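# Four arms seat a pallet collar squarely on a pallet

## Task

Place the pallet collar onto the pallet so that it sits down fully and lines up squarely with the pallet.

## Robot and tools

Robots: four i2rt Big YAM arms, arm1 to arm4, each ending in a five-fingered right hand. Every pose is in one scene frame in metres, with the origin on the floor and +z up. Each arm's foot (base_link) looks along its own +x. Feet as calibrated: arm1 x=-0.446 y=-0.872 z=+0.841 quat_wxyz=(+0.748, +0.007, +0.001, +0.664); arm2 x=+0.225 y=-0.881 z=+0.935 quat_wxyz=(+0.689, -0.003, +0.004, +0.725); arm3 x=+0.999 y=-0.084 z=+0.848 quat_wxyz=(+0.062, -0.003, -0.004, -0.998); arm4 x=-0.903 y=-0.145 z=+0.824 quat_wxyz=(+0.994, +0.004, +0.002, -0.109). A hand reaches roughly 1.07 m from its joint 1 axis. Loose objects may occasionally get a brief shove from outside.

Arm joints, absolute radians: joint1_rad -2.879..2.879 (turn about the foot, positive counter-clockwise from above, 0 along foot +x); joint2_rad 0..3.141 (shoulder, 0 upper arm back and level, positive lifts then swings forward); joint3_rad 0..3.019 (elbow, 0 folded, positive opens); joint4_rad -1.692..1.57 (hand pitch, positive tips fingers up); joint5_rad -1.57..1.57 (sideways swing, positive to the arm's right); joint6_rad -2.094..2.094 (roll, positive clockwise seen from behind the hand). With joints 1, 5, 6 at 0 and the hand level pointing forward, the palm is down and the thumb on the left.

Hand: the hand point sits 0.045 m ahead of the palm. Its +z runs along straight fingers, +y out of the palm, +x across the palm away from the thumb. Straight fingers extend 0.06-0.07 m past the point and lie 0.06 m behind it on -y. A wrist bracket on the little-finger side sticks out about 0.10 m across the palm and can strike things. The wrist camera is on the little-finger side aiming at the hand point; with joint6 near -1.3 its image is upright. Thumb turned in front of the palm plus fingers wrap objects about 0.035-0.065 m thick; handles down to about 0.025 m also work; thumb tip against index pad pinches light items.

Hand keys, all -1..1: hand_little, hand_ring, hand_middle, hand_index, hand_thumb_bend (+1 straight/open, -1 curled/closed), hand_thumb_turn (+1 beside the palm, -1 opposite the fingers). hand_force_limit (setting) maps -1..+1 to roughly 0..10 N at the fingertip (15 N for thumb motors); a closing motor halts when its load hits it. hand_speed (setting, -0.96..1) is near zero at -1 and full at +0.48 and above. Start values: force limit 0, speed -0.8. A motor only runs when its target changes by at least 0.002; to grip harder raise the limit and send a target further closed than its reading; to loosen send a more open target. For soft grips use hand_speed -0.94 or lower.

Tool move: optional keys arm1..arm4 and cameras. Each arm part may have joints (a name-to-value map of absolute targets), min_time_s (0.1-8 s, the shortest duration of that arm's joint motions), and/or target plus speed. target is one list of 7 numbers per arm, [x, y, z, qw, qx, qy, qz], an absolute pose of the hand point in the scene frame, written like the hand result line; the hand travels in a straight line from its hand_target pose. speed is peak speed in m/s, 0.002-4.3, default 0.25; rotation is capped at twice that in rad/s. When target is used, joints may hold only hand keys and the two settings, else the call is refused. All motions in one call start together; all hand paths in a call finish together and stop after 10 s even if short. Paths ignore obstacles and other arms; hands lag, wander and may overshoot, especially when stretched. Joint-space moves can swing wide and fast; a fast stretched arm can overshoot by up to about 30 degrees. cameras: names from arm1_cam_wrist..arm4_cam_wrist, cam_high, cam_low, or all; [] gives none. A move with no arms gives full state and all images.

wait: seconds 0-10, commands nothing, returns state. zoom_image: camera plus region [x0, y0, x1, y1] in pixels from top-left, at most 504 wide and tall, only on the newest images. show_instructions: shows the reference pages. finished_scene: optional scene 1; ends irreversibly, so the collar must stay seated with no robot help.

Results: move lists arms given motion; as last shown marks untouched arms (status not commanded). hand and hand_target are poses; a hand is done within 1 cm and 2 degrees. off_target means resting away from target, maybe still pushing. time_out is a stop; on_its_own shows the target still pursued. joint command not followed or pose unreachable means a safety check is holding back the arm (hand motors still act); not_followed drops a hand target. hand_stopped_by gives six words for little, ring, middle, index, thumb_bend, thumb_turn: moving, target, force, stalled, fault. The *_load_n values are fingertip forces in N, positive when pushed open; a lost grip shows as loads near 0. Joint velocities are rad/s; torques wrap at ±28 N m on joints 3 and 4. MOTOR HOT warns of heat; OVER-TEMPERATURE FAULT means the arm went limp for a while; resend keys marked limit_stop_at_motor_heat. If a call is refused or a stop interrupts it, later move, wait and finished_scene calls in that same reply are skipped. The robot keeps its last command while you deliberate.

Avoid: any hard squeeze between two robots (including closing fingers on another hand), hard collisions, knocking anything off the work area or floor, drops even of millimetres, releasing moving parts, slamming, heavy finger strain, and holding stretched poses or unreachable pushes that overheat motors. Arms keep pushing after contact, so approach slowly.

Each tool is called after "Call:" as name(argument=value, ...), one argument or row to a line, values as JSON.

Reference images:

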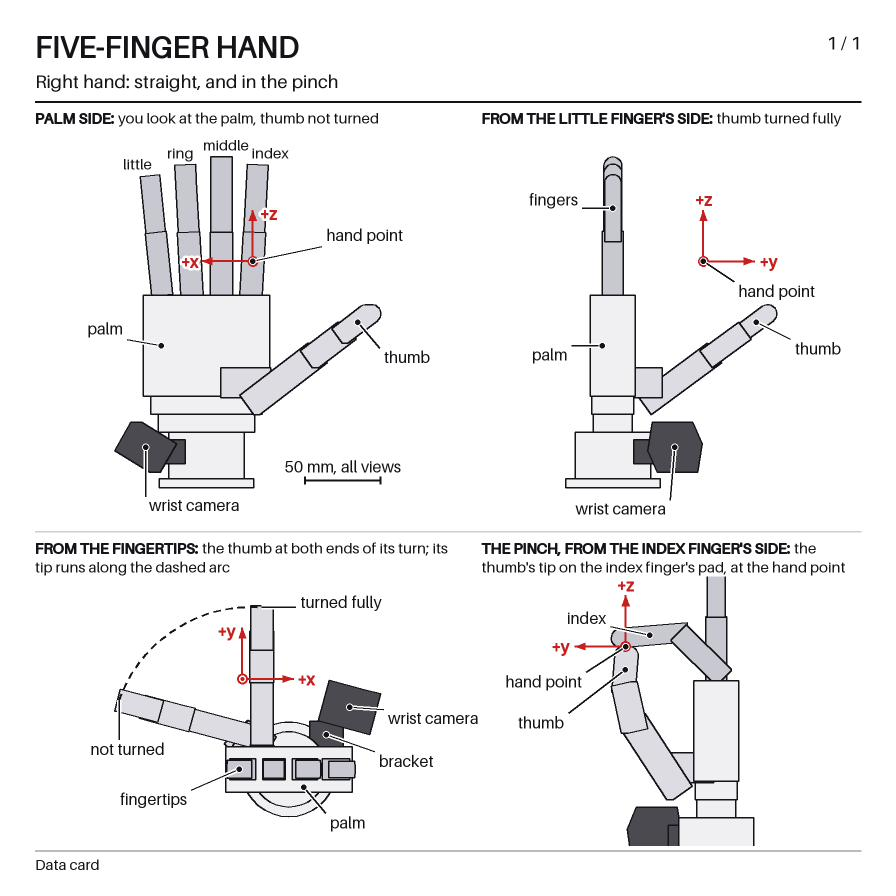

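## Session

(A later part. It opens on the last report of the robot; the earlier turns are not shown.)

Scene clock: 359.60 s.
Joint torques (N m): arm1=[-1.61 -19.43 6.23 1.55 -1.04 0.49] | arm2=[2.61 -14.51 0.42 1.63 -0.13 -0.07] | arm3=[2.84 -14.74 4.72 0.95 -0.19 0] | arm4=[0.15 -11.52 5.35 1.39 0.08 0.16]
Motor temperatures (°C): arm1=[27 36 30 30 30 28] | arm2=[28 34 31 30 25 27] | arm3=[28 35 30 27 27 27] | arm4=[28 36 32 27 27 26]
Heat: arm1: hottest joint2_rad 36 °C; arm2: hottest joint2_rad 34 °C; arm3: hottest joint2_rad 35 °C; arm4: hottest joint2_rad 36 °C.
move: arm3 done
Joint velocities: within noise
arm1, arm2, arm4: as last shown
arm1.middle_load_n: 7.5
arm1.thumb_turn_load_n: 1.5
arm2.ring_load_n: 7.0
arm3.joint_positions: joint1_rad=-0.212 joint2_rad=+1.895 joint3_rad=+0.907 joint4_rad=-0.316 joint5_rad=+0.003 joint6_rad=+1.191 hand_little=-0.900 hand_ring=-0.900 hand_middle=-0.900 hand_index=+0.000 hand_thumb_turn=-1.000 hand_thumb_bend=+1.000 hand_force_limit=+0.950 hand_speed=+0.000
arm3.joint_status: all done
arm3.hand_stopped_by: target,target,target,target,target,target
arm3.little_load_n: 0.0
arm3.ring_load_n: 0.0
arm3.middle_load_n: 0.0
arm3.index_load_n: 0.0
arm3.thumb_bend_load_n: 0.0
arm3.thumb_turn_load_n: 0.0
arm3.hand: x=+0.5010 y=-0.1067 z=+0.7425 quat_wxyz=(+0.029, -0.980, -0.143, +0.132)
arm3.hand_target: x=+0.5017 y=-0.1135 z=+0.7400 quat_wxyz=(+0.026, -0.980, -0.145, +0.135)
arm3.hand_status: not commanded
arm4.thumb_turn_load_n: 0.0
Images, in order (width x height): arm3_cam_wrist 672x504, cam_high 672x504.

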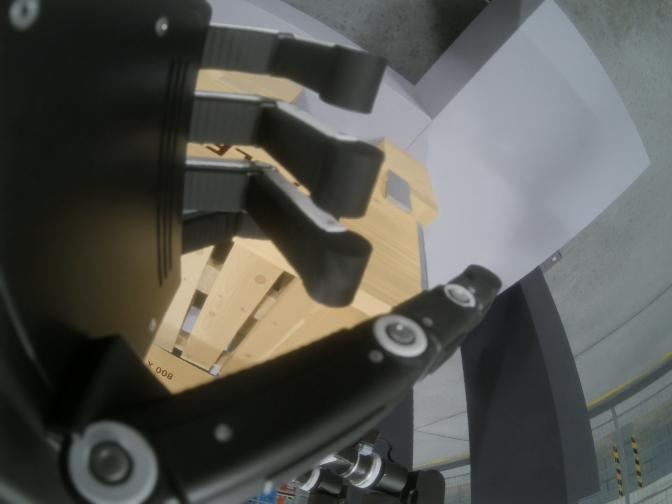

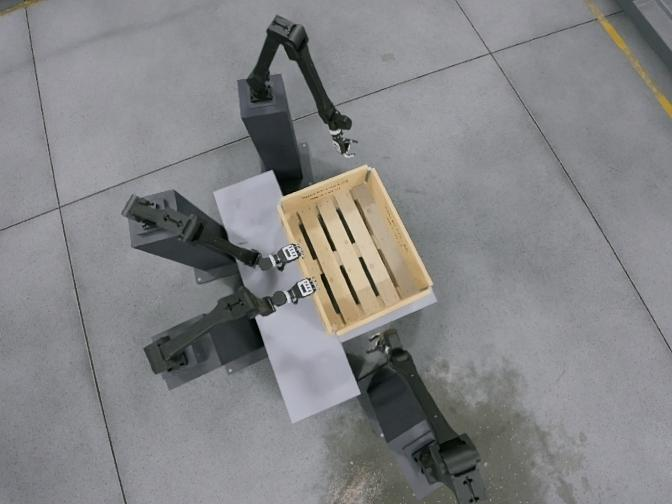

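Call:
move(
  arm3={"target":[0.54,0.10,0.74,0,0.9659,0,-0.2588],"speed":0.3},
)

Call:
move(
  arm3={"target":[0.50,0.235,0.62,0,0.9659,0,-0.2588],"speed":0.3},
  arm4={"target":[-0.46,0.235,0.60,0.2588,0,0.9659,0],"speed":0.2},
  cameras=["arm3_cam_wrist","arm4_cam_wrist"],
)

Scene clock: 361.27 s.
Joint torques (N m): arm1=[-0.91 -19.25 6.17 1.46 -1.07 0.48] | arm2=[2.55 -14.39 0.42 1.52 -0.12 -0.04] | arm3=[1.79 -13.04 5.9 1.22 -0.32 -0.12] | arm4=[0.21 -11.52 5.35 1.39 0.07 0.16]
Motor temperatures (°C): arm1=[27 36 30 30 30 28] | arm2=[28 34 31 30 25 27] | arm3=[28 35 29 27 27 27] | arm4=[28 36 32 27 27 26]
Heat: arm1: hottest joint2_rad 36 °C; arm2: hottest joint2_rad 34 °C; arm3: hottest joint2_rad 35 °C; arm4: hottest joint2_rad 36 °C.
move: arm3 done
Joint velocities: within noise
arm1, arm2, arm4: as last shown
arm1.ring_load_n: 9.5
arm2.thumb_bend_load_n: 15.0
arm3.joint_positions: joint1_rad=-0.754 joint2_rad=+1.927 joint3_rad=+0.789 joint4_rad=-0.015 joint5_rad=-0.286 joint6_rad=+1.016 hand_little=-0.900 hand_ring=-0.900 hand_middle=-0.900 hand_index=+0.000 hand_thumb_turn=-1.000 hand_thumb_bend=+1.000 hand_force_limit=+0.950 hand_speed=+0.000
arm3.joint_status: not commanded
arm3.hand_stopped_by: target,target,target,target,target,target
arm3.little_load_n: 0.0
arm3.ring_load_n: 0.0
arm3.middle_load_n: 0.5
arm3.index_load_n: 0.0
arm3.thumb_bend_load_n: 0.0
arm3.thumb_turn_load_n: 0.0
arm3.hand: x=+0.5483 y=+0.0970 z=+0.7412 quat_wxyz=(-0.005, -0.968, +0.008, +0.251)
arm3.hand_target: x=+0.5402 y=+0.1000 z=+0.7401 quat_wxyz=(+0.000, -0.966, +0.000, +0.259)
arm3.hand_status: done (0.009 m and 1.4 deg from the pose sent, 0.210 m and 22.2 deg at the start)
arm4.middle_load_n: 0.5
pictures: none

Scene clock: 362.70 s.
Joint torques (N m): arm1=[-0.85 -19.37 6.19 1.66 -1.05 0.49] | arm2=[2.67 -14.27 0.42 1.55 -0.11 -0.05] | arm3=[1.2 -18.73 6.15 0.2 -0.4 -0.18] | arm4=[-0.97 -12.81 3.9 1.85 0.03 0.16]
Motor temperatures (°C): arm1=[27 36 30 30 30 28] | arm2=[28 35 31 30 25 27] | arm3=[28 35 29 27 27 27] | arm4=[28 36 32 27 27 26]
Heat: arm1: hottest joint2_rad 36 °C; arm2: hottest joint2_rad 35 °C; arm3: hottest joint2_rad 35 °C; arm4: hottest joint2_rad 36 °C.
move: arm3 done; arm4 off_target
Joint velocities: within noise
arm1.joint_positions: joint1_rad=-0.657 joint2_rad=+2.567 joint3_rad=+1.384 joint4_rad=+0.852 joint5_rad=-0.825 joint6_rad=-0.310 hand_little=-0.229 hand_ring=-0.186 hand_middle=-0.145 hand_index=-0.131 hand_thumb_turn=-1.000 hand_thumb_bend=+0.446 hand_force_limit=+0.700 hand_speed=-0.850
arm1.joint_status: not commanded
arm1.hand_stopped_by: force,force,force,force,force,target
arm1.little_load_n: 6.0
arm1.ring_load_n: 9.0
arm1.middle_load_n: 7.0
arm1.index_load_n: 8.5
arm1.thumb_bend_load_n: 18.5
arm1.thumb_turn_load_n: 1.5
arm1.hand: x=-0.0734 y=-0.2755 z=+0.6402 quat_wxyz=(-0.628, +0.777, +0.051, -0.008)
arm1.hand_target: x=-0.0739 y=-0.2800 z=+0.6381 quat_wxyz=(-0.629, +0.777, +0.034, -0.028)
arm1.hand_status: not commanded
arm2.joint_positions: joint1_rad=+0.107 joint2_rad=+2.782 joint3_rad=+1.134 joint4_rad=+1.450 joint5_rad=+0.072 joint6_rad=+0.002 hand_little=-0.298 hand_ring=-0.255 hand_middle=-0.214 hand_index=-0.228 hand_thumb_turn=-1.000 hand_thumb_bend=+0.584 hand_force_limit=+0.600 hand_speed=-0.850
arm2.joint_status: not commanded
arm2.hand_stopped_by: force,force,force,force,force,target
arm2.little_load_n: 4.5
arm2.ring_load_n: 6.5
arm2.middle_load_n: 6.0
arm2.index_load_n: 8.5
arm2.thumb_bend_load_n: 15.5
arm2.thumb_turn_load_n: 0.5
arm2.hand: x=+0.1098 y=-0.2700 z=+0.6367 quat_wxyz=(-0.630, +0.776, +0.036, -0.024)
arm2.hand_target: x=+0.1099 y=-0.2730 z=+0.6370 quat_wxyz=(-0.629, +0.776, +0.034, -0.028)
arm2.hand_status: not commanded
arm3.joint_positions: joint1_rad=-0.908 joint2_rad=+2.369 joint3_rad=+1.229 joint4_rad=-0.034 joint5_rad=-0.351 joint6_rad=+0.858 hand_little=-0.900 hand_ring=-0.900 hand_middle=-0.900 hand_index=+0.000 hand_thumb_turn=-1.000 hand_thumb_bend=+1.000 hand_force_limit=+0.950 hand_speed=+0.000
arm3.joint_status: not commanded
arm3.hand_stopped_by: target,target,target,target,target,target
arm3.little_load_n: 0.0
arm3.ring_load_n: 0.0
arm3.middle_load_n: 0.0
arm3.index_load_n: 0.0
arm3.thumb_bend_load_n: 0.0
arm3.thumb_turn_load_n: 0.0
arm3.hand: x=+0.5003 y=+0.2303 z=+0.6255 quat_wxyz=(+0.003, -0.965, +0.001, +0.261)
arm3.hand_target: x=+0.5001 y=+0.2350 z=+0.6201 quat_wxyz=(+0.000, -0.966, +0.000, +0.259)
arm3.hand_status: done (0.007 m and 0.4 deg from the pose sent, 0.190 m and 1.4 deg at the start)
arm4.joint_positions: joint1_rad=+0.966 joint2_rad=+2.303 joint3_rad=+0.949 joint4_rad=+0.209 joint5_rad=+0.293 joint6_rad=+2.055 hand_little=-0.900 hand_ring=-0.900 hand_middle=-0.900 hand_index=+0.000 hand_thumb_turn=-1.000 hand_thumb_bend=+1.000 hand_force_limit=+0.950 hand_speed=+0.000
arm4.joint_status: not commanded
arm4.hand_stopped_by: target,target,target,target,target,target
arm4.little_load_n: 0.0
arm4.ring_load_n: 0.0
arm4.middle_load_n: 0.0
arm4.index_load_n: 0.0
arm4.thumb_bend_load_n: 0.0
arm4.thumb_turn_load_n: 0.0
arm4.hand: x=-0.4725 y=+0.2294 z=+0.5950 quat_wxyz=(-0.252, +0.095, -0.963, -0.008)
arm4.hand_target: x=-0.4598 y=+0.2345 z=+0.6004 quat_wxyz=(-0.263, +0.084, -0.961, -0.017)
arm4.hand_status: off_target (0.015 m and 11.0 deg from the pose sent, 0.079 m and 10.9 deg at the start; a joint's target at an end of its range on 43 of 43 steps)
Images, in order (width x height): arm3_cam_wrist 672x504, arm4_cam_wrist 672x504.

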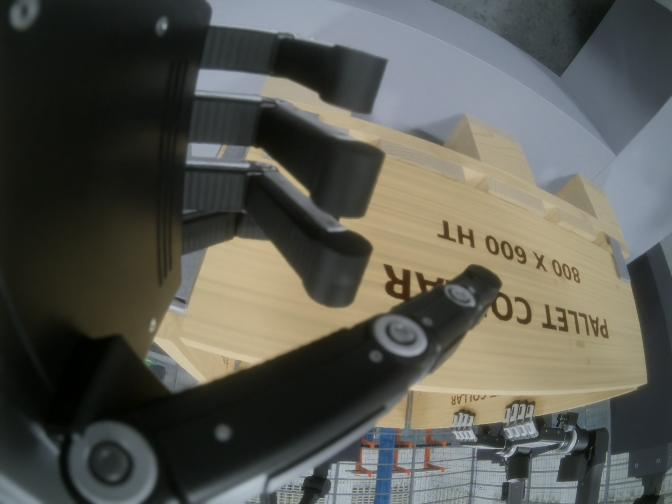

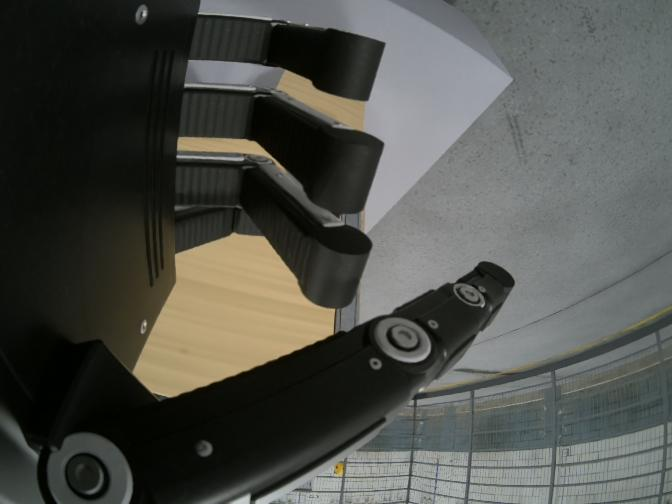

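Call:
move(
  arm3={"target":[0.468,0.2345,0.447,0,0.9659,0,-0.2588],"speed":0.2},
  arm4={"target":[-0.432,0.235,0.452,0.2588,0,0.9659,0],"speed":0.2},
  cameras=["arm3_cam_wrist","arm4_cam_wrist","cam_low"],
)

Call:
zoom_image(
  camera="cam_low",
  region=[140, 200, 340, 400],
)

Scene clock: 364.73 s.
Joint torques (N m): arm1=[-1.14 -19.96 6.22 1.55 -1.01 0.5] | arm2=[2.26 -14.33 0.47 1.5 -0.11 -0.07] | arm3=[2.78 -19.72 5.16 1.18 -0.16 0.02] | arm4=[-0.91 -14.51 2.56 1.85 0 0.16]
Motor temperatures (°C): arm1=[27 36 30 30 30 28] | arm2=[28 35 31 30 25 27] | arm3=[28 35 29 27 27 27] | arm4=[28 35 32 27 27 26]
Heat: arm1: hottest joint2_rad 36 °C; arm2: hottest joint2_rad 35 °C; arm3: hottest joint2_rad 35 °C; arm4: hottest joint2_rad 35 °C.
move: arm3 done; arm4 off_target
Joint velocities: within noise
arm1, arm2: as last shown
arm1.middle_load_n: 7.5
arm1.index_load_n: 8.0
arm3.joint_positions: joint1_rad=-0.888 joint2_rad=+2.812 joint3_rad=+1.573 joint4_rad=+0.058 joint5_rad=-0.343 joint6_rad=+0.878 hand_little=-0.900 hand_ring=-0.900 hand_middle=-0.900 hand_index=+0.000 hand_thumb_turn=-1.000 hand_thumb_bend=+1.000 hand_force_limit=+0.950 hand_speed=+0.000
arm3.joint_status: not commanded
arm3.hand_stopped_by: target,target,target,target,target,target
arm3.little_load_n: 0.0
arm3.ring_load_n: 0.0
arm3.middle_load_n: 0.0
arm3.index_load_n: 0.0
arm3.thumb_bend_load_n: 0.0
arm3.thumb_turn_load_n: 0.0
arm3.hand: x=+0.4746 y=+0.2385 z=+0.4534 quat_wxyz=(-0.002, -0.966, +0.003, +0.257)
arm3.hand_target: x=+0.4681 y=+0.2344 z=+0.4473 quat_wxyz=(+0.000, -0.966, +0.000, +0.259)
arm3.hand_status: done (0.010 m and 0.4 deg from the pose sent, 0.181 m and 0.4 deg at the start)
arm4.joint_positions: joint1_rad=+0.932 joint2_rad=+2.714 joint3_rad=+1.237 joint4_rad=+0.333 joint5_rad=+0.293 joint6_rad=+2.055 hand_little=-0.900 hand_ring=-0.900 hand_middle=-0.900 hand_index=+0.000 hand_thumb_turn=-1.000 hand_thumb_bend=+1.000 hand_force_limit=+0.950 hand_speed=+0.000
arm4.joint_status: not commanded
arm4.hand_stopped_by: target,target,target,target,target,target
arm4.little_load_n: 0.0
arm4.ring_load_n: 0.0
arm4.middle_load_n: 0.0
arm4.index_load_n: 0.0
arm4.thumb_bend_load_n: 0.0
arm4.thumb_turn_load_n: 0.0
arm4.hand: x=-0.4431 y=+0.2309 z=+0.4472 quat_wxyz=(-0.252, +0.079, -0.964, -0.004)
arm4.hand_target: x=-0.4317 y=+0.2346 z=+0.4523 quat_wxyz=(-0.263, +0.068, -0.962, -0.013)
arm4.hand_status: off_target (0.013 m and 9.0 deg from the pose sent, 0.149 m and 11.0 deg at the start; a joint's target at an end of its range on 53 of 53 steps)
Images, in order (width x height): arm3_cam_wrist 672x504, arm4_cam_wrist 672x504, cam_low 672x504.

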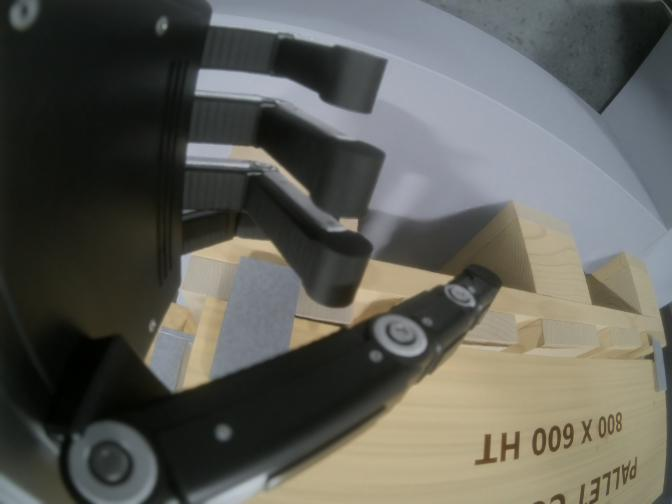

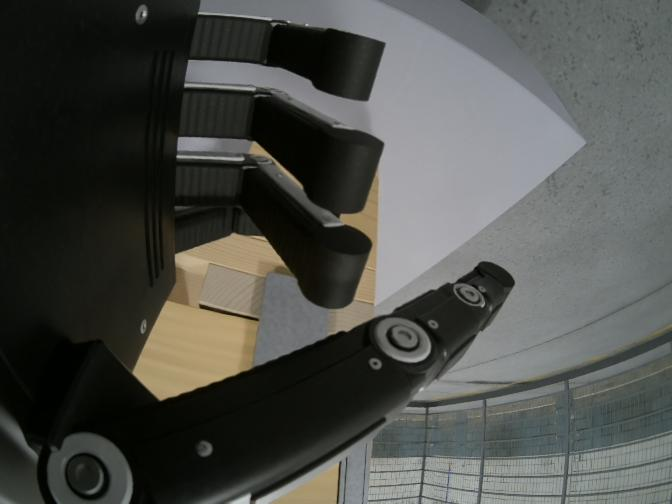

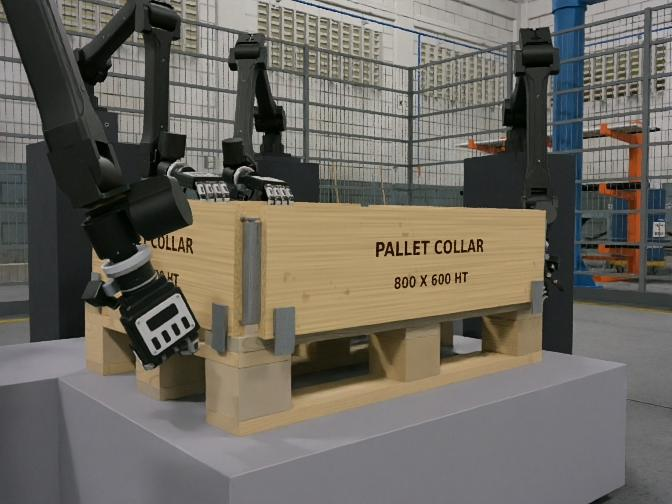

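Scaled by 2.520 from the camera's image (finer frame: 960x720).

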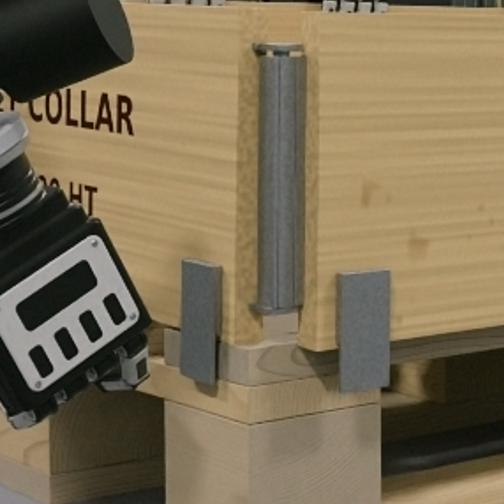

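Call:
move(
  arm3={"target":[0.53,0.15,0.80,0,0.9659,0,-0.2588],"speed":0.35},
  arm4={"target":[-0.52,0.15,0.80,0.2588,0,0.9659,0],"speed":0.35},
)

Call:
move(
  arm3={"joints":{"joint1_rad":0.1,"joint2_rad":1.9,"joint3_rad":1.3,"joint4_rad":-0.8,"joint5_rad":0.0,"joint6_rad":-0.6,"hand_thumb_turn":1,"hand_thumb_bend":0.3,"hand_index":1,"hand_middle":1,"hand_ring":0,"hand_little":0},"min_time_s":2.5},
  arm4={"joints":{"joint1_rad":0.1,"joint2_rad":1.7,"joint3_rad":1.2,"joint4_rad":-0.8,"joint5_rad":0.0,"joint6_rad":1.1,"hand_thumb_turn":1,"hand_thumb_bend":0.3,"hand_index":0,"hand_middle":0,"hand_ring":1,"hand_little":1},"min_time_s":2.5},
  cameras=["cam_high"],
)

Scene clock: 370.07 s.
Joint torques (N m): arm1=[-0.85 -19.9 6.2 1.57 -1.05 0.47] | arm2=[2.26 -14.56 0.39 1.52 -0.12 -0.06] | arm3=[2.67 -13.68 5.83 0.21 -0.19 -0.03] | arm4=[-1.03 -7.41 6.11 0.85 -0.06 0.16]
Motor temperatures (°C): arm1=[27 36 30 30 30 28] | arm2=[28 35 31 30 25 27] | arm3=[28 35 29 27 27 27] | arm4=[28 35 32 27 27 26]
Heat: arm1: hottest joint2_rad 36 °C; arm2: hottest joint2_rad 35 °C; arm3: hottest joint2_rad 35 °C; arm4: hottest joint2_rad 35 °C.
move: arm3 off_target; arm4 off_target
Joint velocities: within noise
arm1, arm2: as last shown
arm1.index_load_n: 8.5
arm2.middle_load_n: 6.5
arm3.joint_positions: joint1_rad=-0.839 joint2_rad=+1.827 joint3_rad=+0.937 joint4_rad=-0.226 joint5_rad=-0.323 joint6_rad=+0.926 hand_little=-0.900 hand_ring=-0.900 hand_middle=-0.900 hand_index=+0.000 hand_thumb_turn=-1.000 hand_thumb_bend=+1.000 hand_force_limit=+0.950 hand_speed=+0.000
arm3.joint_status: not commanded
arm3.hand_stopped_by: target,target,target,target,target,target
arm3.little_load_n: 0.0
arm3.ring_load_n: 0.0
arm3.middle_load_n: 0.0
arm3.index_load_n: 0.0
arm3.thumb_bend_load_n: 0.0
arm3.thumb_turn_load_n: 0.0
arm3.hand: x=+0.5267 y=+0.1617 z=+0.8135 quat_wxyz=(+0.014, -0.962, -0.001, +0.274)
arm3.hand_target: x=+0.5303 y=+0.1500 z=+0.8005 quat_wxyz=(+0.000, -0.966, +0.000, +0.259)
arm3.hand_status: off_target (0.018 m and 2.5 deg from the pose sent, 0.362 m and 0.4 deg at the start)
arm4.joint_positions: joint1_rad=+0.919 joint2_rad=+1.581 joint3_rad=+0.615 joint4_rad=-0.139 joint5_rad=+0.285 joint6_rad=+2.055 hand_little=-0.900 hand_ring=-0.900 hand_middle=-0.900 hand_index=+0.000 hand_thumb_turn=-1.000 hand_thumb_bend=+1.000 hand_force_limit=+0.950 hand_speed=+0.000
arm4.joint_status: not commanded
arm4.hand_stopped_by: target,target,target,target,target,target
arm4.little_load_n: 0.5
arm4.ring_load_n: 0.0
arm4.middle_load_n: 0.0
arm4.index_load_n: 0.0
arm4.thumb_bend_load_n: 0.0
arm4.thumb_turn_load_n: 0.0
arm4.hand: x=-0.5227 y=+0.1519 z=+0.8019 quat_wxyz=(-0.265, +0.070, -0.962, -0.017)
arm4.hand_target: x=-0.5197 y=+0.1494 z=+0.8000 quat_wxyz=(-0.261, +0.062, -0.963, -0.015)
arm4.hand_status: off_target (0.004 m and 8.3 deg from the pose sent, 0.370 m and 9.0 deg at the start; a joint's target at an end of its range on 59 of 59 steps)
pictures: none

Scene clock: 373.33 s.
Joint torques (N m): arm1=[-0.91 -19.78 6.12 1.44 -1.01 0.46] | arm2=[2.37 -14.45 0.38 1.47 -0.13 -0.08] | arm3=[1.26 -15.85 10.06 -0.18 0.1 -0.19] | arm4=[-0.03 -11.05 10.54 0.4 -0.22 -0.07]
Motor temperatures (°C): arm1=[27 36 30 30 30 28] | arm2=[28 35 31 30 25 27] | arm3=[28 35 29 27 27 27] | arm4=[28 35 32 27 27 26]
Heat: arm1: hottest joint2_rad 36 °C; arm2: hottest joint2_rad 35 °C; arm3: hottest joint2_rad 35 °C; arm4: hottest joint2_rad 35 °C.
move: arm3 done; arm4 done
Joint velocities: within noise
arm1, arm2: as last shown
arm1.little_load_n: 6.5
arm1.middle_load_n: 7.0
arm1.thumb_turn_load_n: 2.0
arm2.middle_load_n: 6.0
arm2.thumb_bend_load_n: 15.0
arm3.joint_positions: joint1_rad=+0.101 joint2_rad=+1.876 joint3_rad=+1.268 joint4_rad=-0.786 joint5_rad=-0.002 joint6_rad=-0.591 hand_little=+0.000 hand_ring=+0.000 hand_middle=+1.000 hand_index=+1.000 hand_thumb_turn=+1.000 hand_thumb_bend=+0.300 hand_force_limit=+0.950 hand_speed=+0.000
arm3.joint_status: all done
arm3.hand_stopped_by: target,target,target,target,target,target
arm3.little_load_n: 0.0
arm3.ring_load_n: 0.0
arm3.middle_load_n: 0.0
arm3.index_load_n: 0.0
arm3.thumb_bend_load_n: 0.0
arm3.thumb_turn_load_n: 0.0
arm3.hand: x=+0.5151 y=-0.1864 z=+0.8287 quat_wxyz=(+0.073, -0.367, -0.926, +0.056)
arm3.hand_target: x=+0.5066 y=-0.1866 z=+0.8269 quat_wxyz=(+0.071, -0.364, -0.927, +0.053)
arm3.hand_status: not commanded
arm4.joint_positions: joint1_rad=+0.098 joint2_rad=+1.691 joint3_rad=+1.161 joint4_rad=-0.791 joint5_rad=+0.002 joint6_rad=+1.110 hand_little=+1.000 hand_ring=+1.000 hand_middle=+0.000 hand_index=+0.000 hand_thumb_turn=+1.000 hand_thumb_bend=+0.300 hand_force_limit=+0.950 hand_speed=+0.000
arm4.joint_status: all done
arm4.hand_stopped_by: target,target,target,target,target,target
arm4.little_load_n: 0.0
arm4.ring_load_n: 0.0
arm4.middle_load_n: 0.0
arm4.index_load_n: 0.0
arm4.thumb_bend_load_n: 0.0
arm4.thumb_turn_load_n: 0.0
arm4.hand: x=-0.3671 y=-0.1437 z=+0.8679 quat_wxyz=(-0.118, +0.167, -0.978, +0.032)
arm4.hand_target: x=-0.3534 y=-0.1438 z=+0.8782 quat_wxyz=(-0.128, +0.173, -0.976, +0.035)
arm4.hand_status: not commanded
Images, in order (width x height): cam_high 672x504.

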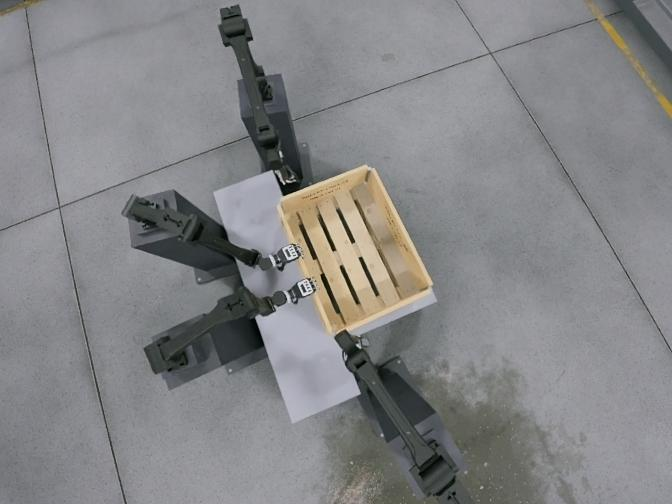

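Call:
move(
  arm3={"target":[0.45,-0.42,0.78,-0.0522,-0.0036,0.9962,0.0697],"speed":0.35},
  arm4={"target":[-0.40,-0.42,0.78,0,0,0.9969,0.0785],"speed":0.35},
)

Call:
move(
  arm3={"target":[0.370,-0.37,0.500,-0.0522,-0.0036,0.9962,0.0697],"speed":0.25},
  arm4={"target":[-0.240,-0.39,0.510,0,0,0.9969,0.0785],"speed":0.25},
  cameras=["arm3_cam_wrist","arm4_cam_wrist","cam_low"],
)

Scene clock: 375.60 s.
Joint torques (N m): arm1=[-0.79 -19.72 6.05 1.54 -1.02 0.47] | arm2=[2.32 -14.45 0.44 1.59 -0.12 -0.05] | arm3=[1.03 -22.01 10.69 -0.36 0.23 -0.19] | arm4=[0.26 -15.68 9.5 -0.4 -0.29 -0.08]
Motor temperatures (°C): arm1=[27 36 30 30 30 28] | arm2=[28 35 31 30 25 27] | arm3=[28 35 30 27 27 27] | arm4=[28 35 32 27 27 26]
Heat: arm1: hottest joint2_rad 36 °C; arm2: hottest joint2_rad 35 °C; arm3: hottest joint2_rad 35 °C; arm4: hottest joint2_rad 35 °C.
move: arm3 done; arm4 off_target
Joint velocities: within noise
arm1, arm2: as last shown
arm1.little_load_n: 6.0
arm1.thumb_turn_load_n: 1.5
arm2.ring_load_n: 7.0
arm3.joint_positions: joint1_rad=+0.531 joint2_rad=+2.389 joint3_rad=+1.988 joint4_rad=-1.175 joint5_rad=+0.175 joint6_rad=-0.920 hand_little=+0.000 hand_ring=+0.000 hand_middle=+1.000 hand_index=+1.000 hand_thumb_turn=+1.000 hand_thumb_bend=+0.300 hand_force_limit=+0.950 hand_speed=+0.000
arm3.joint_status: not commanded
arm3.hand_stopped_by: target,target,target,target,target,target
arm3.little_load_n: 0.0
arm3.ring_load_n: 0.0
arm3.middle_load_n: 0.0
arm3.index_load_n: 0.0
arm3.thumb_bend_load_n: 0.0
arm3.thumb_turn_load_n: 0.0
arm3.hand: x=+0.4576 y=-0.4201 z=+0.7848 quat_wxyz=(+0.054, +0.002, -0.996, -0.067)
arm3.hand_target: x=+0.4502 y=-0.4197 z=+0.7800 quat_wxyz=(+0.053, +0.004, -0.996, -0.070)
arm3.hand_status: done (0.009 m and 0.4 deg from the pose sent, 0.247 m and 45.9 deg at the start)
arm4.joint_positions: joint1_rad=-0.443 joint2_rad=+2.117 joint3_rad=+1.525 joint4_rad=-1.093 joint5_rad=-0.118 joint6_rad=+0.920 hand_little=+1.000 hand_ring=+1.000 hand_middle=+0.000 hand_index=+0.000 hand_thumb_turn=+1.000 hand_thumb_bend=+0.300 hand_force_limit=+0.950 hand_speed=+0.000
arm4.joint_status: not commanded
arm4.hand_stopped_by: target,target,target,target,target,target
arm4.little_load_n: 0.0
arm4.ring_load_n: 0.0
arm4.middle_load_n: 0.0
arm4.index_load_n: 0.0
arm4.thumb_bend_load_n: 0.0
arm4.thumb_turn_load_n: 0.0
arm4.hand: x=-0.4134 y=-0.4142 z=+0.7702 quat_wxyz=(+0.011, -0.009, -0.996, -0.086)
arm4.hand_target: x=-0.4003 y=-0.4197 z=+0.7802 quat_wxyz=(+0.000, +0.000, -0.997, -0.078)
arm4.hand_status: off_target (0.018 m and 1.8 deg from the pose sent, 0.292 m and 26.8 deg at the start)
pictures: none

Scene clock: 378.07 s.
Joint torques (N m): arm1=[-1.32 -19.14 6.19 1.57 -0.99 0.48] | arm2=[2.43 -14.56 0.35 1.51 -0.12 -0.06] | arm3=[-0.03 -24.82 9.96 -0.28 0.21 -0.15] | arm4=[-0.38 -20.31 9.13 -0.38 -0.31 0.13]
Motor temperatures (°C): arm1=[27 36 30 30 31 28] | arm2=[28 35 31 30 25 27] | arm3=[28 35 30 27 27 27] | arm4=[28 35 32 27 27 26]
Heat: arm1: hottest joint2_rad 36 °C; arm2: hottest joint2_rad 35 °C; arm3: hottest joint2_rad 35 °C; arm4: hottest joint2_rad 35 °C.
move: arm3 done; arm4 off_target
Joint velocities: within noise
arm1, arm2: as last shown
arm1.little_load_n: 6.5
arm1.middle_load_n: 7.5
arm1.index_load_n: 8.0
arm1.thumb_bend_load_n: 18.0
arm3.joint_positions: joint1_rad=+0.414 joint2_rad=+3.040 joint3_rad=+2.519 joint4_rad=-1.033 joint5_rad=+0.175 joint6_rad=-1.044 hand_little=+0.000 hand_ring=+0.000 hand_middle=+1.000 hand_index=+1.000 hand_thumb_turn=+1.000 hand_thumb_bend=+0.300 hand_force_limit=+0.950 hand_speed=+0.000
arm3.joint_status: not commanded
arm3.hand_stopped_by: target,target,target,target,target,target
arm3.little_load_n: 0.0
arm3.ring_load_n: 0.0
arm3.middle_load_n: 0.0
arm3.index_load_n: 0.0
arm3.thumb_bend_load_n: 0.0
arm3.thumb_turn_load_n: 0.0
arm3.hand: x=+0.3738 y=-0.3765 z=+0.5054 quat_wxyz=(+0.055, +0.004, -0.996, -0.067)
arm3.hand_target: x=+0.3704 y=-0.3700 z=+0.5001 quat_wxyz=(+0.053, +0.004, -0.996, -0.069)
arm3.hand_status: done (0.009 m and 0.4 deg from the pose sent, 0.302 m and 0.4 deg at the start)
arm4.joint_positions: joint1_rad=-0.267 joint2_rad=+2.881 joint3_rad=+2.245 joint4_rad=-1.028 joint5_rad=-0.132 joint6_rad=+1.069 hand_little=+1.000 hand_ring=+1.000 hand_middle=+0.000 hand_index=+0.000 hand_thumb_turn=+1.000 hand_thumb_bend=+0.300 hand_force_limit=+0.950 hand_speed=+0.000
arm4.joint_status: not commanded
arm4.hand_stopped_by: target,target,target,target,target,target
arm4.little_load_n: 0.0
arm4.ring_load_n: 0.0
arm4.middle_load_n: 0.0
arm4.index_load_n: 0.0
arm4.thumb_bend_load_n: 0.0
arm4.thumb_turn_load_n: 0.0
arm4.hand: x=-0.2542 y=-0.3822 z=+0.4994 quat_wxyz=(+0.012, +0.004, -0.996, -0.084)
arm4.hand_target: x=-0.2405 y=-0.3898 z=+0.5103 quat_wxyz=(+0.000, +0.000, -0.997, -0.079)
arm4.hand_status: off_target (0.019 m and 1.5 deg from the pose sent, 0.314 m and 1.8 deg at the start)
Images, in order (width x height): arm3_cam_wrist 672x504, arm4_cam_wrist 672x504, cam_low 672x504.

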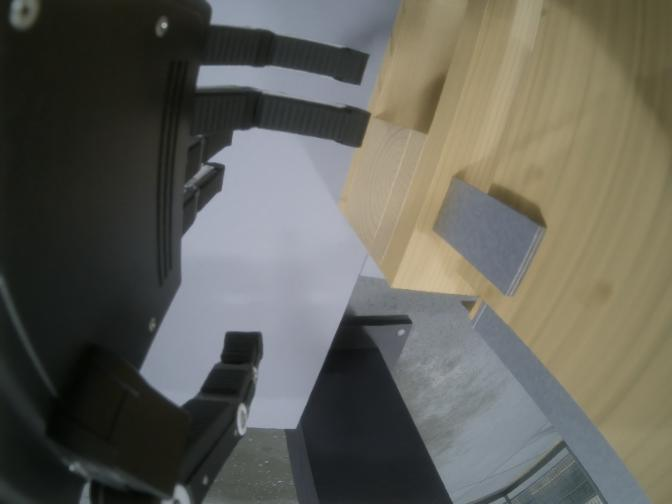

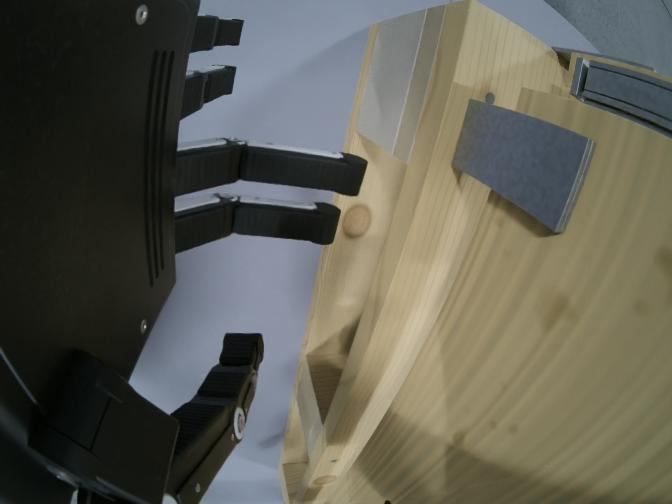

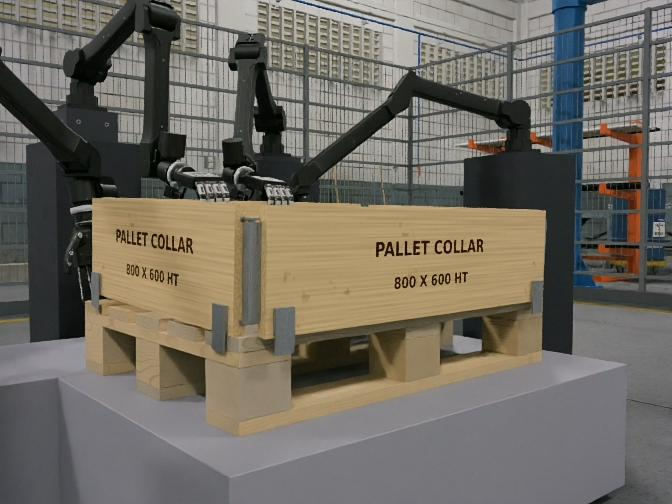

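Call:
move(
  arm3={"target":[0.368,-0.318,0.464,-0.0522,-0.0036,0.9962,0.0697],"speed":0.12},
  arm4={"target":[-0.236,-0.338,0.487,0,0,0.9969,0.0785],"speed":0.12},
  cameras=["arm3_cam_wrist","arm4_cam_wrist"],
)

Scene clock: 379.87 s.
Joint torques (N m): arm1=[-1.32 -19.6 6.26 1.54 -1.03 0.48] | arm2=[2.61 -14.51 0.39 1.57 -0.11 -0.06] | arm3=[1.55 -24.53 7.19 0.4 0.21 -0.16] | arm4=[0.21 -20.31 6.24 0.54 -0.3 0.14]
Motor temperatures (°C): arm1=[27 36 30 30 31 28] | arm2=[28 35 31 30 25 27] | arm3=[28 35 30 27 27 27] | arm4=[28 35 32 27 27 26]
Heat: arm1: hottest joint2_rad 36 °C; arm2: hottest joint2_rad 35 °C; arm3: hottest joint2_rad 35 °C; arm4: hottest joint2_rad 35 °C.
move: arm3 off_target; arm4 done
Joint velocities: within noise
arm1, arm2: as last shown
arm1.little_load_n: 6.0
arm1.index_load_n: 8.5
arm1.thumb_bend_load_n: 18.5
arm2.middle_load_n: 6.5
arm2.thumb_bend_load_n: 15.5
arm3.joint_positions: joint1_rad=+0.341 joint2_rad=+3.039 joint3_rad=+2.431 joint4_rad=-0.934 joint5_rad=+0.175 joint6_rad=-1.108 hand_little=+0.000 hand_ring=+0.000 hand_middle=+1.000 hand_index=+1.000 hand_thumb_turn=+1.000 hand_thumb_bend=+0.300 hand_force_limit=+0.950 hand_speed=+0.000
arm3.joint_status: not commanded
arm3.hand_stopped_by: target,target,target,target,target,target
arm3.little_load_n: 0.0
arm3.ring_load_n: 0.0
arm3.middle_load_n: 0.0
arm3.index_load_n: 0.0
arm3.thumb_bend_load_n: 0.0
arm3.thumb_turn_load_n: 0.0
arm3.hand: x=+0.3634 y=-0.3220 z=+0.4772 quat_wxyz=(+0.055, -0.001, -0.996, -0.068)
arm3.hand_target: x=+0.3683 y=-0.3179 z=+0.4643 quat_wxyz=(+0.052, +0.004, -0.996, -0.070)
arm3.hand_status: off_target (0.015 m and 0.6 deg from the pose sent, 0.072 m and 0.4 deg at the start)
arm4.joint_positions: joint1_rad=-0.203 joint2_rad=+2.881 joint3_rad=+2.193 joint4_rad=-0.957 joint5_rad=-0.136 joint6_rad=+1.137 hand_little=+1.000 hand_ring=+1.000 hand_middle=+0.000 hand_index=+0.000 hand_thumb_turn=+1.000 hand_thumb_bend=+0.300 hand_force_limit=+0.950 hand_speed=+0.000
arm4.joint_status: not commanded
arm4.hand_stopped_by: target,target,target,target,target,target
arm4.little_load_n: 0.0
arm4.ring_load_n: 0.0
arm4.middle_load_n: 0.0
arm4.index_load_n: 0.0
arm4.thumb_bend_load_n: -0.5
arm4.thumb_turn_load_n: 0.0
arm4.hand: x=-0.2422 y=-0.3385 z=+0.4838 quat_wxyz=(+0.007, +0.003, -0.997, -0.081)
arm4.hand_target: x=-0.2361 y=-0.3378 z=+0.4870 quat_wxyz=(+0.000, +0.000, -0.997, -0.079)
arm4.hand_status: done (0.007 m and 0.9 deg from the pose sent, 0.049 m and 1.5 deg at the start)
Images, in order (width x height): arm3_cam_wrist 672x504, arm4_cam_wrist 672x504.

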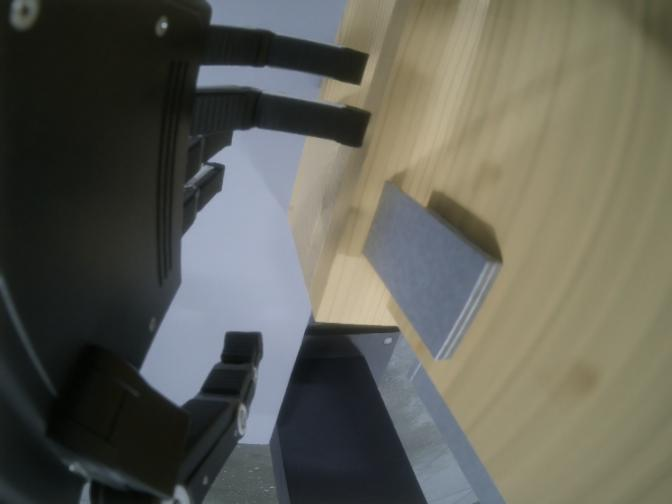

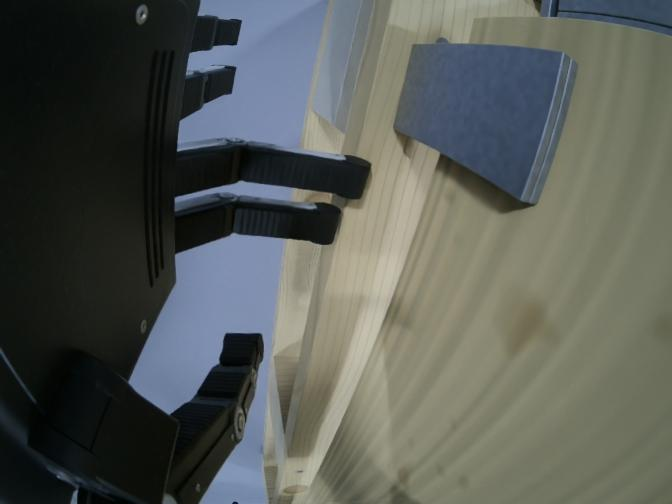

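Call:
move(
  arm3={"target":[0.370,-0.286,0.456,-0.0522,-0.0036,0.9962,0.0697],"speed":0.08},
  arm4={"target":[-0.236,-0.314,0.489,0,0,0.9969,0.0785],"speed":0.08},
  cameras=["arm3_cam_wrist","arm4_cam_wrist"],
)

Call:
zoom_image(
  camera="arm3_cam_wrist",
  region=[240, 20, 480, 280],
)

Call:
zoom_image(
  camera="arm4_cam_wrist",
  region=[240, 20, 480, 280],
)

Scene clock: 382.67 s.
Joint torques (N m): arm1=[-0.67 -19.49 6.01 1.63 -1.04 0.44] | arm2=[2.61 -14.45 0.39 1.54 -0.12 -0.06] | arm3=[-1.79 -25 6.05 0.55 0.42 -0.22] | arm4=[0.15 -20.37 5.9 0.47 -0.24 0.13]
Motor temperatures (°C): arm1=[27 36 30 30 31 28] | arm2=[28 35 31 30 25 27] | arm3=[28 35 30 27 27 27] | arm4=[28 35 32 27 27 26]
Heat: arm1: hottest joint2_rad 36 °C; arm2: hottest joint2_rad 35 °C; arm3: hottest joint2_rad 35 °C; arm4: hottest joint2_rad 35 °C.
move: arm3 off_target; arm4 done
Joint velocities: within noise
arm1, arm2: as last shown
arm1.middle_load_n: 7.0
arm1.index_load_n: 8.0
arm1.thumb_bend_load_n: 18.0
arm2.middle_load_n: 6.0
arm2.thumb_bend_load_n: 15.0
arm3.joint_positions: joint1_rad=+0.335 joint2_rad=+3.015 joint3_rad=+2.331 joint4_rad=-0.850 joint5_rad=+0.168 joint6_rad=-1.146 hand_little=+0.000 hand_ring=+0.000 hand_middle=+1.000 hand_index=+1.000 hand_thumb_turn=+1.000 hand_thumb_bend=+0.300 hand_force_limit=+0.950 hand_speed=+0.000
arm3.joint_status: not commanded
arm3.hand_stopped_by: target,target,target,target,target,target
arm3.little_load_n: 0.5
arm3.ring_load_n: -0.5
arm3.middle_load_n: 0.0
arm3.index_load_n: 0.0
arm3.thumb_bend_load_n: 0.0
arm3.thumb_turn_load_n: 0.0
arm3.hand: x=+0.3739 y=-0.3119 z=+0.4627 quat_wxyz=(+0.055, +0.015, -0.996, -0.064)
arm3.hand_target: x=+0.3708 y=-0.2862 z=+0.4561 quat_wxyz=(+0.052, +0.003, -0.996, -0.070)
arm3.hand_status: off_target (0.027 m and 1.5 deg from the pose sent, 0.042 m and 0.6 deg at the start)
arm4.joint_positions: joint1_rad=-0.173 joint2_rad=+2.853 joint3_rad=+2.130 joint4_rad=-0.916 joint5_rad=-0.140 joint6_rad=+1.169 hand_little=+1.000 hand_ring=+1.000 hand_middle=+0.000 hand_index=+0.000 hand_thumb_turn=+1.000 hand_thumb_bend=+0.300 hand_force_limit=+0.950 hand_speed=+0.000
arm4.joint_status: not commanded
arm4.hand_stopped_by: target,target,target,target,target,target
arm4.little_load_n: 0.0
arm4.ring_load_n: 0.0
arm4.middle_load_n: 0.0
arm4.index_load_n: -0.5
arm4.thumb_bend_load_n: 0.0
arm4.thumb_turn_load_n: 0.0
arm4.hand: x=-0.2417 y=-0.3152 z=+0.4846 quat_wxyz=(+0.006, +0.002, -0.997, -0.081)
arm4.hand_target: x=-0.2361 y=-0.3141 z=+0.4890 quat_wxyz=(+0.000, +0.000, -0.997, -0.079)
arm4.hand_status: done (0.007 m and 0.8 deg from the pose sent, 0.026 m and 0.9 deg at the start)
Images, in order (width x height): arm3_cam_wrist 672x504, arm4_cam_wrist 672x504.

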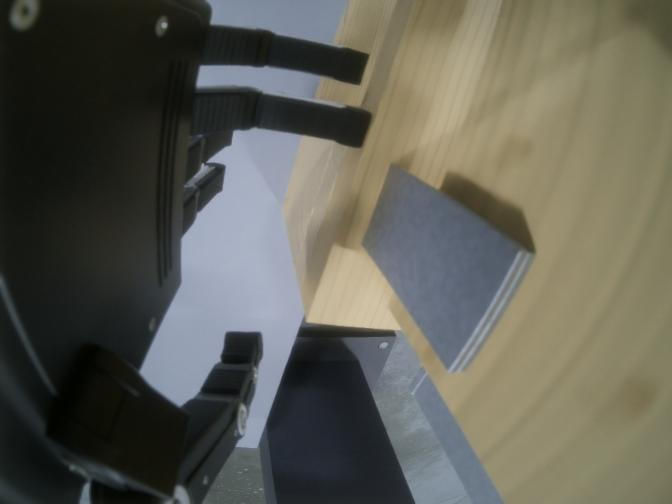

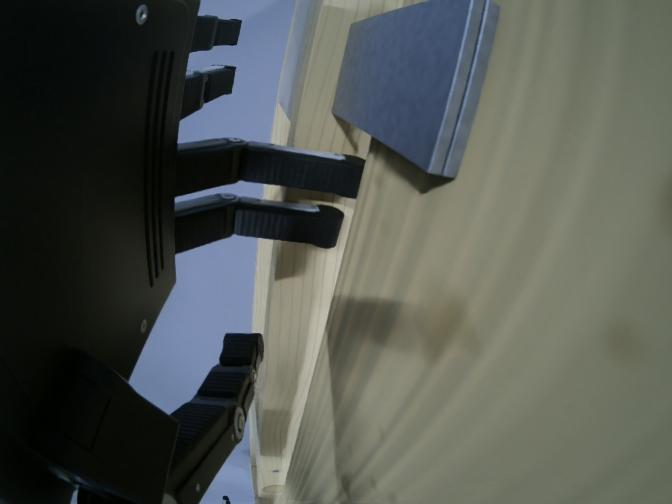

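Scaled by 1.938 from the camera's image (finer frame: 960x720).

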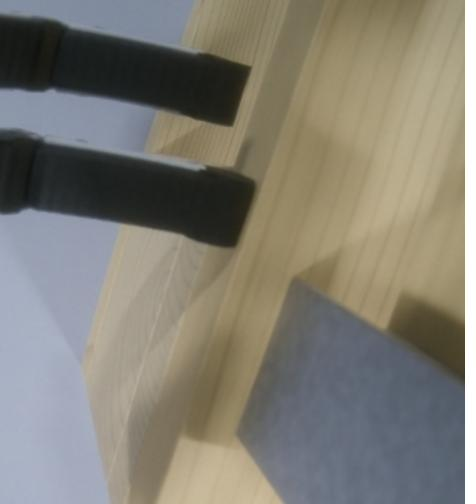

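Scaled by 1.938 from the camera's image (finer frame: 960x720).

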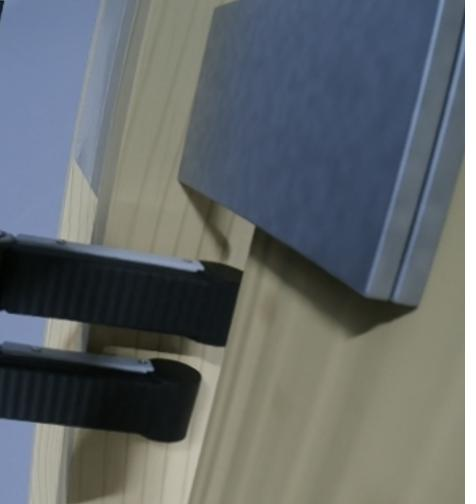

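Call:
move(
  arm3={"target":[0.368,-0.312,0.473,-0.0522,-0.0036,0.9962,0.0697],"speed":0.08},
)

Call:
move(
  arm3={"target":[0.368,-0.275,0.464,-0.0522,-0.0036,0.9962,0.0697],"speed":0.08},
  arm4={"target":[-0.236,-0.302,0.491,0,0,0.9969,0.0785],"speed":0.08},
  cameras=["arm3_cam_wrist","arm4_cam_wrist"],
)

Call:
zoom_image(
  camera="arm3_cam_wrist",
  region=[240, 20, 480, 280],
)

Scene clock: 383.83 s.
Joint torques (N m): arm1=[-1.03 -19.6 6.13 1.7 -1.07 0.47] | arm2=[2.73 -14.33 0.4 1.54 -0.13 -0.04] | arm3=[1.55 -24.82 9.42 -0.57 0.49 -0.02] | arm4=[0.15 -20.37 5.9 0.46 -0.24 0.13]
Motor temperatures (°C): arm1=[27 36 30 30 31 28] | arm2=[28 35 31 30 25 27] | arm3=[28 35 30 27 27 27] | arm4=[28 35 32 27 27 26]
Heat: arm1: hottest joint2_rad 36 °C; arm2: hottest joint2_rad 35 °C; arm3: hottest joint2_rad 35 °C; arm4: hottest joint2_rad 35 °C.
move: arm3 done
Joint velocities: within noise
arm1.joint_positions: joint1_rad=-0.657 joint2_rad=+2.567 joint3_rad=+1.384 joint4_rad=+0.852 joint5_rad=-0.825 joint6_rad=-0.310 hand_little=-0.229 hand_ring=-0.186 hand_middle=-0.145 hand_index=-0.131 hand_thumb_turn=-1.000 hand_thumb_bend=+0.446 hand_force_limit=+0.700 hand_speed=-0.850
arm1.joint_status: not commanded
arm1.hand_stopped_by: force,force,force,force,force,target
arm1.little_load_n: 6.0
arm1.ring_load_n: 9.0
arm1.middle_load_n: 7.5
arm1.index_load_n: 8.0
arm1.thumb_bend_load_n: 18.5
arm1.thumb_turn_load_n: 1.5
arm1.hand: x=-0.0734 y=-0.2755 z=+0.6402 quat_wxyz=(-0.628, +0.777, +0.051, -0.008)
arm1.hand_target: x=-0.0739 y=-0.2800 z=+0.6381 quat_wxyz=(-0.629, +0.777, +0.034, -0.028)
arm1.hand_status: not commanded
arm2.joint_positions: joint1_rad=+0.107 joint2_rad=+2.782 joint3_rad=+1.134 joint4_rad=+1.450 joint5_rad=+0.072 joint6_rad=+0.002 hand_little=-0.298 hand_ring=-0.255 hand_middle=-0.214 hand_index=-0.228 hand_thumb_turn=-1.000 hand_thumb_bend=+0.584 hand_force_limit=+0.600 hand_speed=-0.850
arm2.joint_status: not commanded
arm2.hand_stopped_by: force,force,force,force,force,target
arm2.little_load_n: 4.5
arm2.ring_load_n: 6.5
arm2.middle_load_n: 6.0
arm2.index_load_n: 8.5
arm2.thumb_bend_load_n: 15.0
arm2.thumb_turn_load_n: 0.5
arm2.hand: x=+0.1098 y=-0.2700 z=+0.6367 quat_wxyz=(-0.630, +0.776, +0.036, -0.024)
arm2.hand_target: x=+0.1099 y=-0.2730 z=+0.6370 quat_wxyz=(-0.629, +0.776, +0.034, -0.028)
arm2.hand_status: not commanded
arm3.joint_positions: joint1_rad=+0.335 joint2_rad=+3.014 joint3_rad=+2.345 joint4_rad=-0.881 joint5_rad=+0.167 joint6_rad=-1.136 hand_little=+0.000 hand_ring=+0.000 hand_middle=+1.000 hand_index=+1.000 hand_thumb_turn=+1.000 hand_thumb_bend=+0.300 hand_force_limit=+0.950 hand_speed=+0.000
arm3.joint_status: not commanded
arm3.hand_stopped_by: target,target,target,target,target,target
arm3.little_load_n: 0.0
arm3.ring_load_n: 1.5
arm3.middle_load_n: 0.0
arm3.index_load_n: 0.0
arm3.thumb_bend_load_n: 0.0
arm3.thumb_turn_load_n: 0.0
arm3.hand: x=+0.3748 y=-0.3121 z=+0.4683 quat_wxyz=(+0.048, +0.011, -0.997, -0.067)
arm3.hand_target: x=+0.3681 y=-0.3118 z=+0.4731 quat_wxyz=(+0.053, +0.004, -0.996, -0.069)
arm3.hand_status: done (0.008 m and 1.0 deg from the pose sent, 0.012 m and 1.6 deg at the start)
arm4: as last shown
arm4.index_load_n: -1.0
pictures: none

Scene clock: 384.90 s.
Joint torques (N m): arm1=[-0.85 -19.43 6.19 1.76 -1.04 0.47] | arm2=[2.32 -14.33 0.38 1.62 -0.11 -0.06] | arm3=[-2.37 -25 6 0.32 0.65 -0.2] | arm4=[0.44 -20.48 5.65 0.55 -0.25 0.13]
Motor temperatures (°C): arm1=[27 36 30 30 31 28] | arm2=[28 35 31 30 25 27] | arm3=[28 35 30 27 27 27] | arm4=[28 35 32 27 27 26]
Heat: arm1: hottest joint2_rad 36 °C; arm2: hottest joint2_rad 35 °C; arm3: hottest joint2_rad 35 °C; arm4: hottest joint2_rad 35 °C.
move: arm3 off_target; arm4 done
Joint velocities: within noise
arm1, arm2: as last shown
arm1.little_load_n: 6.5
arm1.middle_load_n: 7.0
arm1.index_load_n: 8.5
arm2.ring_load_n: 7.0
arm2.middle_load_n: 6.5
arm2.index_load_n: 9.0
arm3.joint_positions: joint1_rad=+0.333 joint2_rad=+2.987 joint3_rad=+2.287 joint4_rad=-0.829 joint5_rad=+0.160 joint6_rad=-1.164 hand_little=+0.000 hand_ring=+0.000 hand_middle=+1.000 hand_index=+1.000 hand_thumb_turn=+1.000 hand_thumb_bend=+0.300 hand_force_limit=+0.950 hand_speed=+0.000
arm3.joint_status: not commanded
arm3.hand_stopped_by: target,target,target,target,target,target
arm3.little_load_n: 0.0
arm3.ring_load_n: 1.5
arm3.middle_load_n: 0.0
arm3.index_load_n: 0.0
arm3.thumb_bend_load_n: 0.0
arm3.thumb_turn_load_n: 0.0
arm3.hand: x=+0.3750 y=-0.3099 z=+0.4677 quat_wxyz=(+0.055, +0.023, -0.996, -0.060)
arm3.hand_target: x=+0.3691 y=-0.2757 z=+0.4642 quat_wxyz=(+0.052, +0.004, -0.996, -0.070)
arm3.hand_status: off_target (0.036 m and 2.5 deg from the pose sent, 0.038 m and 1.0 deg at the start)
arm4.joint_positions: joint1_rad=-0.159 joint2_rad=+2.840 joint3_rad=+2.100 joint4_rad=-0.900 joint5_rad=-0.140 joint6_rad=+1.186 hand_little=+1.000 hand_ring=+1.000 hand_middle=+0.000 hand_index=+0.000 hand_thumb_turn=+1.000 hand_thumb_bend=+0.300 hand_force_limit=+0.950 hand_speed=+0.000
arm4.joint_status: not commanded
arm4.hand_stopped_by: target,target,target,target,target,target
arm4.little_load_n: 0.0
arm4.ring_load_n: 0.0
arm4.middle_load_n: 0.0
arm4.index_load_n: -0.5
arm4.thumb_bend_load_n: 0.0
arm4.thumb_turn_load_n: 0.0
arm4.hand: x=-0.2435 y=-0.3047 z=+0.4846 quat_wxyz=(+0.008, +0.001, -0.997, -0.082)
arm4.hand_target: x=-0.2362 y=-0.3020 z=+0.4910 quat_wxyz=(+0.000, +0.000, -0.997, -0.079)
arm4.hand_status: done (0.010 m and 1.0 deg from the pose sent, 0.016 m and 0.8 deg at the start)
Images, in order (width x height): arm3_cam_wrist 672x504, arm4_cam_wrist 672x504.

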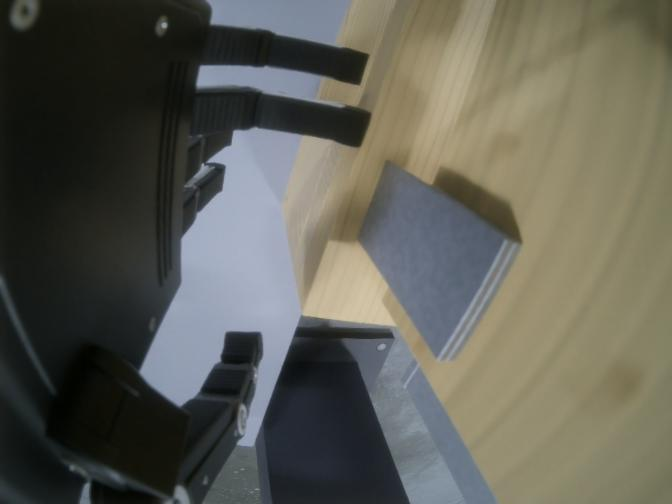

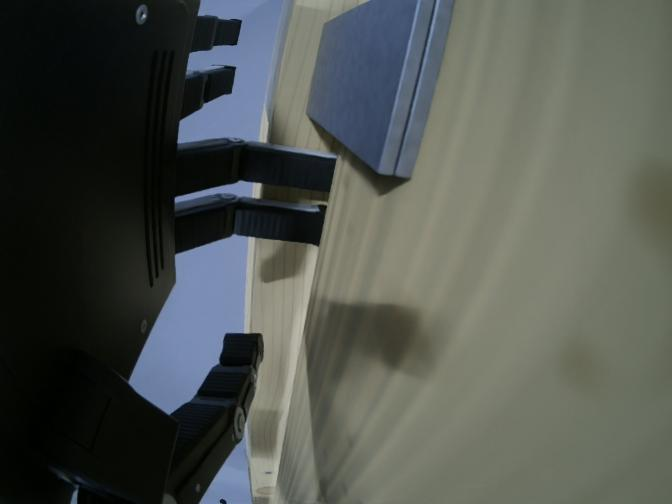

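Scaled by 1.938 from the camera's image (finer frame: 960x720).

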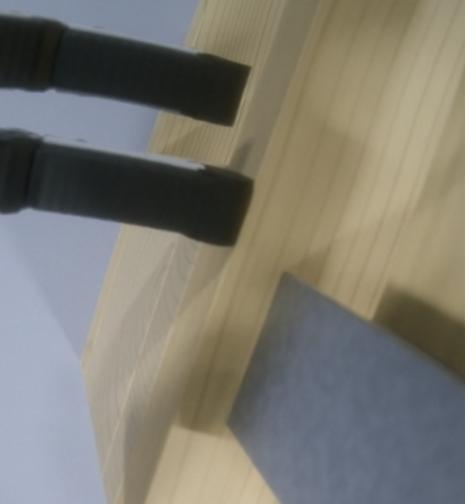

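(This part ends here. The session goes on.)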